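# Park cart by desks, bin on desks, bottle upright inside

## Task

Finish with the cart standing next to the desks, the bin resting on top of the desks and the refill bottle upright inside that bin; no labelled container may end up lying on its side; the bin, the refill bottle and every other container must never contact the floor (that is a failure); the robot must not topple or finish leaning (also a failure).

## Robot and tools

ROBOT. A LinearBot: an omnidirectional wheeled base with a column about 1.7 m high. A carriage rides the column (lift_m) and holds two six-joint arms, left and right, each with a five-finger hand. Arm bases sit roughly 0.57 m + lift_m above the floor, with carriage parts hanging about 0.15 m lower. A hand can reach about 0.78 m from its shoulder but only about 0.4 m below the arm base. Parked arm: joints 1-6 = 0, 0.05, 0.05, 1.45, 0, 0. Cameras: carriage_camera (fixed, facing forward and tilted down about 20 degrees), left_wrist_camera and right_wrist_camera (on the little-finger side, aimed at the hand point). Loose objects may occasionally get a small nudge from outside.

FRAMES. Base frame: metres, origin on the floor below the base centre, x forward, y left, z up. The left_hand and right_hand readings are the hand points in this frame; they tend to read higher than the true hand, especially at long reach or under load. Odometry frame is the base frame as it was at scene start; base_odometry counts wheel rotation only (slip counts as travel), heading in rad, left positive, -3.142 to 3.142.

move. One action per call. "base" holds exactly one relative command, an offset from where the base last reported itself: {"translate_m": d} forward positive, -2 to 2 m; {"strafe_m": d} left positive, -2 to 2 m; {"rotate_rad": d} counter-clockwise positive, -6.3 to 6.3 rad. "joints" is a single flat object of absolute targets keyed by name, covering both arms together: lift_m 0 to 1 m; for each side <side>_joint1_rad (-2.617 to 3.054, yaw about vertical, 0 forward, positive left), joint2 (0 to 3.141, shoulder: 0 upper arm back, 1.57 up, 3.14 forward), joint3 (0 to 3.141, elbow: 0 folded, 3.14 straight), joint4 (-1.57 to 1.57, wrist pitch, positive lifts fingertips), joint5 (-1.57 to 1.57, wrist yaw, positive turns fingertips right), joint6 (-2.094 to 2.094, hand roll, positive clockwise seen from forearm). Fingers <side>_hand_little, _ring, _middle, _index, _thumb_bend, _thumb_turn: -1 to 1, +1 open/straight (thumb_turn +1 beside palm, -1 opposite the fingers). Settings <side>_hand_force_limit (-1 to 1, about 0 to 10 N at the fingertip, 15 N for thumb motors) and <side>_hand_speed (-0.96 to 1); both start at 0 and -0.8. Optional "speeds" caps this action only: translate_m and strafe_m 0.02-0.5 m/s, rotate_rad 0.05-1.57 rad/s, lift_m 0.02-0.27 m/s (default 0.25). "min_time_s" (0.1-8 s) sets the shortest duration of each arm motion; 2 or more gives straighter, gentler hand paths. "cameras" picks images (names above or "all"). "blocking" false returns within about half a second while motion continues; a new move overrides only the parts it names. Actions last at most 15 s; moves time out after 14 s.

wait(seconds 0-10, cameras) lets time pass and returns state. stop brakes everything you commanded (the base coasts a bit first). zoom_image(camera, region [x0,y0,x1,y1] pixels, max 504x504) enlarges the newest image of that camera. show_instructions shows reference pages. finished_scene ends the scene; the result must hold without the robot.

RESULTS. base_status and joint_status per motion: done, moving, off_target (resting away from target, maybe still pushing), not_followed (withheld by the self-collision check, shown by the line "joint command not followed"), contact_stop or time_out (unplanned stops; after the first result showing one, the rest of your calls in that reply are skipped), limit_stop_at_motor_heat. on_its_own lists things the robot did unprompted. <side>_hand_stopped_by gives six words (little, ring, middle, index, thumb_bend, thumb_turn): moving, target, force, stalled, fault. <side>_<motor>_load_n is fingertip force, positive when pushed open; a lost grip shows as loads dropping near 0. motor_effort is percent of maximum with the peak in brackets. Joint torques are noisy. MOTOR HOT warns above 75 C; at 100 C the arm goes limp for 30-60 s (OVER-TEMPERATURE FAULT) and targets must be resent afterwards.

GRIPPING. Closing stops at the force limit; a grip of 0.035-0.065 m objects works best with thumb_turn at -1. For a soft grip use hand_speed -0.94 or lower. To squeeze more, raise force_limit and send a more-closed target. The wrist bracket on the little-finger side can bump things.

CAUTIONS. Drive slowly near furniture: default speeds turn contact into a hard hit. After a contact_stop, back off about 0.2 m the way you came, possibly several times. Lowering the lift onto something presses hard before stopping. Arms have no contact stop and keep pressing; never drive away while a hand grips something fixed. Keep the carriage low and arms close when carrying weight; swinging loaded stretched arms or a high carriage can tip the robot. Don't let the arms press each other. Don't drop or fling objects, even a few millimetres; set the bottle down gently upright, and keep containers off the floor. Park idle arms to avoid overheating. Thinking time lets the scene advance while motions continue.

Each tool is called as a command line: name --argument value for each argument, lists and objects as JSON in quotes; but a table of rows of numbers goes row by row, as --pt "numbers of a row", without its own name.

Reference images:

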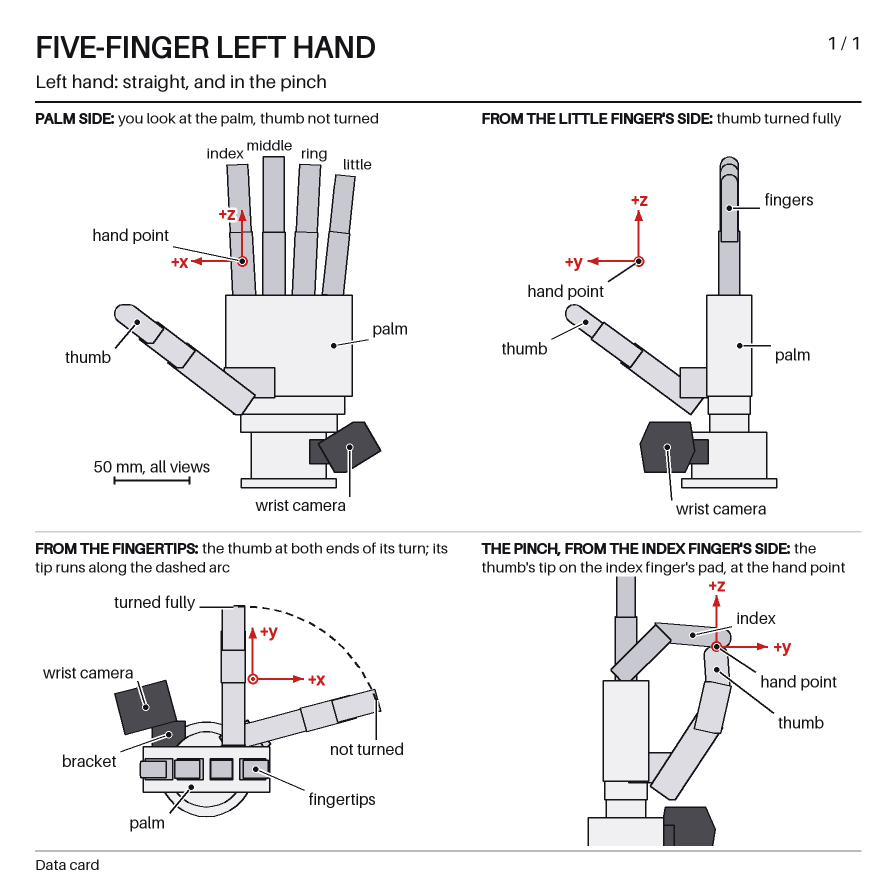

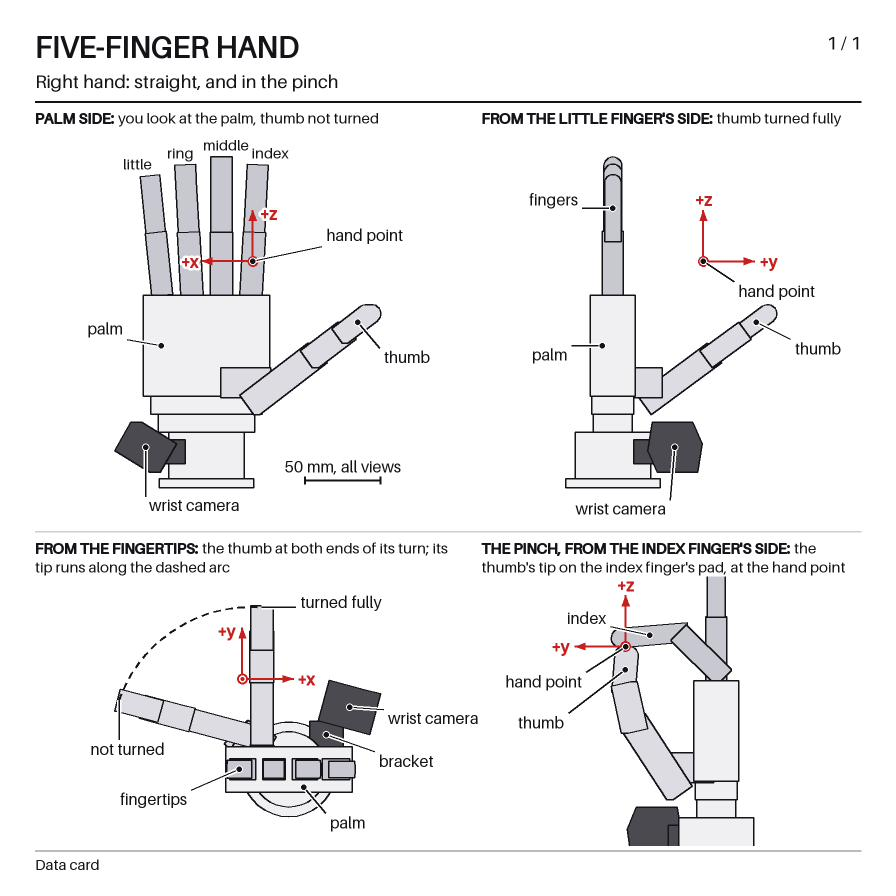

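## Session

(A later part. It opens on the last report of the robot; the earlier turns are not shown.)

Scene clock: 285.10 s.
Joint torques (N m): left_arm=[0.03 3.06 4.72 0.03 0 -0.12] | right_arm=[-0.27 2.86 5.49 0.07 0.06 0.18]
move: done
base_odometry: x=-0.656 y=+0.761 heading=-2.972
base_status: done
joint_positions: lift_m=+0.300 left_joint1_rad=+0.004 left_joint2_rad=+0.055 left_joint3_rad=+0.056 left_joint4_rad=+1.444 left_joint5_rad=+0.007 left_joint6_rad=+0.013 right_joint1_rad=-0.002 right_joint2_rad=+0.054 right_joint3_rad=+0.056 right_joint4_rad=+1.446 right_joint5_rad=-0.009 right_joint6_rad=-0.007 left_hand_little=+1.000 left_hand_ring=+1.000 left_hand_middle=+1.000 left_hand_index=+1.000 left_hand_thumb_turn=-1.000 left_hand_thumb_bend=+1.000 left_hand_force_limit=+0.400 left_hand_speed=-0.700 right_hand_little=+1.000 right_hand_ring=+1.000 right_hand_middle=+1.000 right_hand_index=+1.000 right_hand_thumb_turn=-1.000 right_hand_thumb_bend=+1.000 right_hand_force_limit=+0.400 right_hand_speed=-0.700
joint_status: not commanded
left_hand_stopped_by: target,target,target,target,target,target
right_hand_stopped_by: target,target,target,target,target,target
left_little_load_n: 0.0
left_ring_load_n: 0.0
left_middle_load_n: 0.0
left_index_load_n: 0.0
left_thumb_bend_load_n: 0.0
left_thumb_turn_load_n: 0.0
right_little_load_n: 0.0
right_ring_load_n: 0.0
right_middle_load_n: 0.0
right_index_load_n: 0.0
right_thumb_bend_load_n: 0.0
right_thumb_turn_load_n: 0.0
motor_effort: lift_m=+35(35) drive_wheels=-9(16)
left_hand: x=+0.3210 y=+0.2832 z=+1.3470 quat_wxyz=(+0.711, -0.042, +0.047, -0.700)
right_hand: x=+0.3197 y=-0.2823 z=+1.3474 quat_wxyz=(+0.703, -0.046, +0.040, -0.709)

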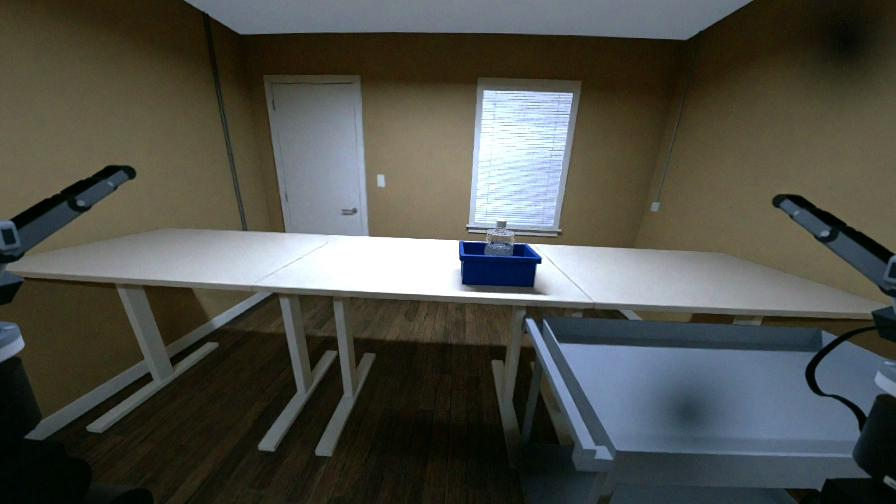

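move --base '{"translate_m": -0.3}' --speeds '{"translate_m": 0.2}' --cameras '["carriage_camera"]'

Scene clock: 288.27 s.
Joint torques (N m): left_arm=[0.05 3.06 4.72 0.03 0.01 -0.12] | right_arm=[-0.27 2.97 5.59 0.03 0.05 0.17]
move: done
base_odometry: x=-0.360 y=+0.811 heading=-2.972
base_status: done
joint_positions: lift_m=+0.300 left_joint1_rad=+0.004 left_joint2_rad=+0.055 left_joint3_rad=+0.056 left_joint4_rad=+1.446 left_joint5_rad=+0.006 left_joint6_rad=+0.013 right_joint1_rad=-0.002 right_joint2_rad=+0.054 right_joint3_rad=+0.056 right_joint4_rad=+1.451 right_joint5_rad=-0.008 right_joint6_rad=-0.007 left_hand_little=+1.000 left_hand_ring=+1.000 left_hand_middle=+1.000 left_hand_index=+1.000 left_hand_thumb_turn=-1.000 left_hand_thumb_bend=+1.000 left_hand_force_limit=+0.400 left_hand_speed=-0.700 right_hand_little=+1.000 right_hand_ring=+1.000 right_hand_middle=+1.000 right_hand_index=+1.000 right_hand_thumb_turn=-1.000 right_hand_thumb_bend=+1.000 right_hand_force_limit=+0.400 right_hand_speed=-0.700
joint_status: not commanded
left_hand_stopped_by: target,target,target,target,target,target
right_hand_stopped_by: target,target,target,target,target,target
left_little_load_n: 0.0
left_ring_load_n: 0.0
left_middle_load_n: 0.0
left_index_load_n: 0.0
left_thumb_bend_load_n: 0.0
left_thumb_turn_load_n: 0.0
right_little_load_n: 0.0
right_ring_load_n: 0.0
right_middle_load_n: 0.0
right_index_load_n: 0.0
right_thumb_bend_load_n: 0.0
right_thumb_turn_load_n: 0.0
motor_effort: lift_m=+34(35) drive_wheels=-3(15)
left_hand: x=+0.3205 y=+0.2833 z=+1.3472 quat_wxyz=(+0.712, -0.041, +0.046, -0.700)
right_hand: x=+0.3185 y=-0.2825 z=+1.3478 quat_wxyz=(+0.703, -0.044, +0.038, -0.709)

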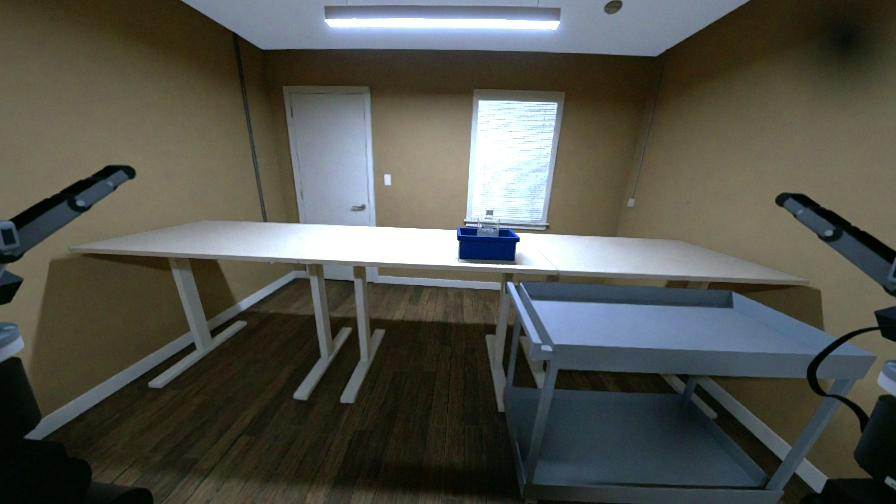

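finished_scene

The scene is finished: the task was done.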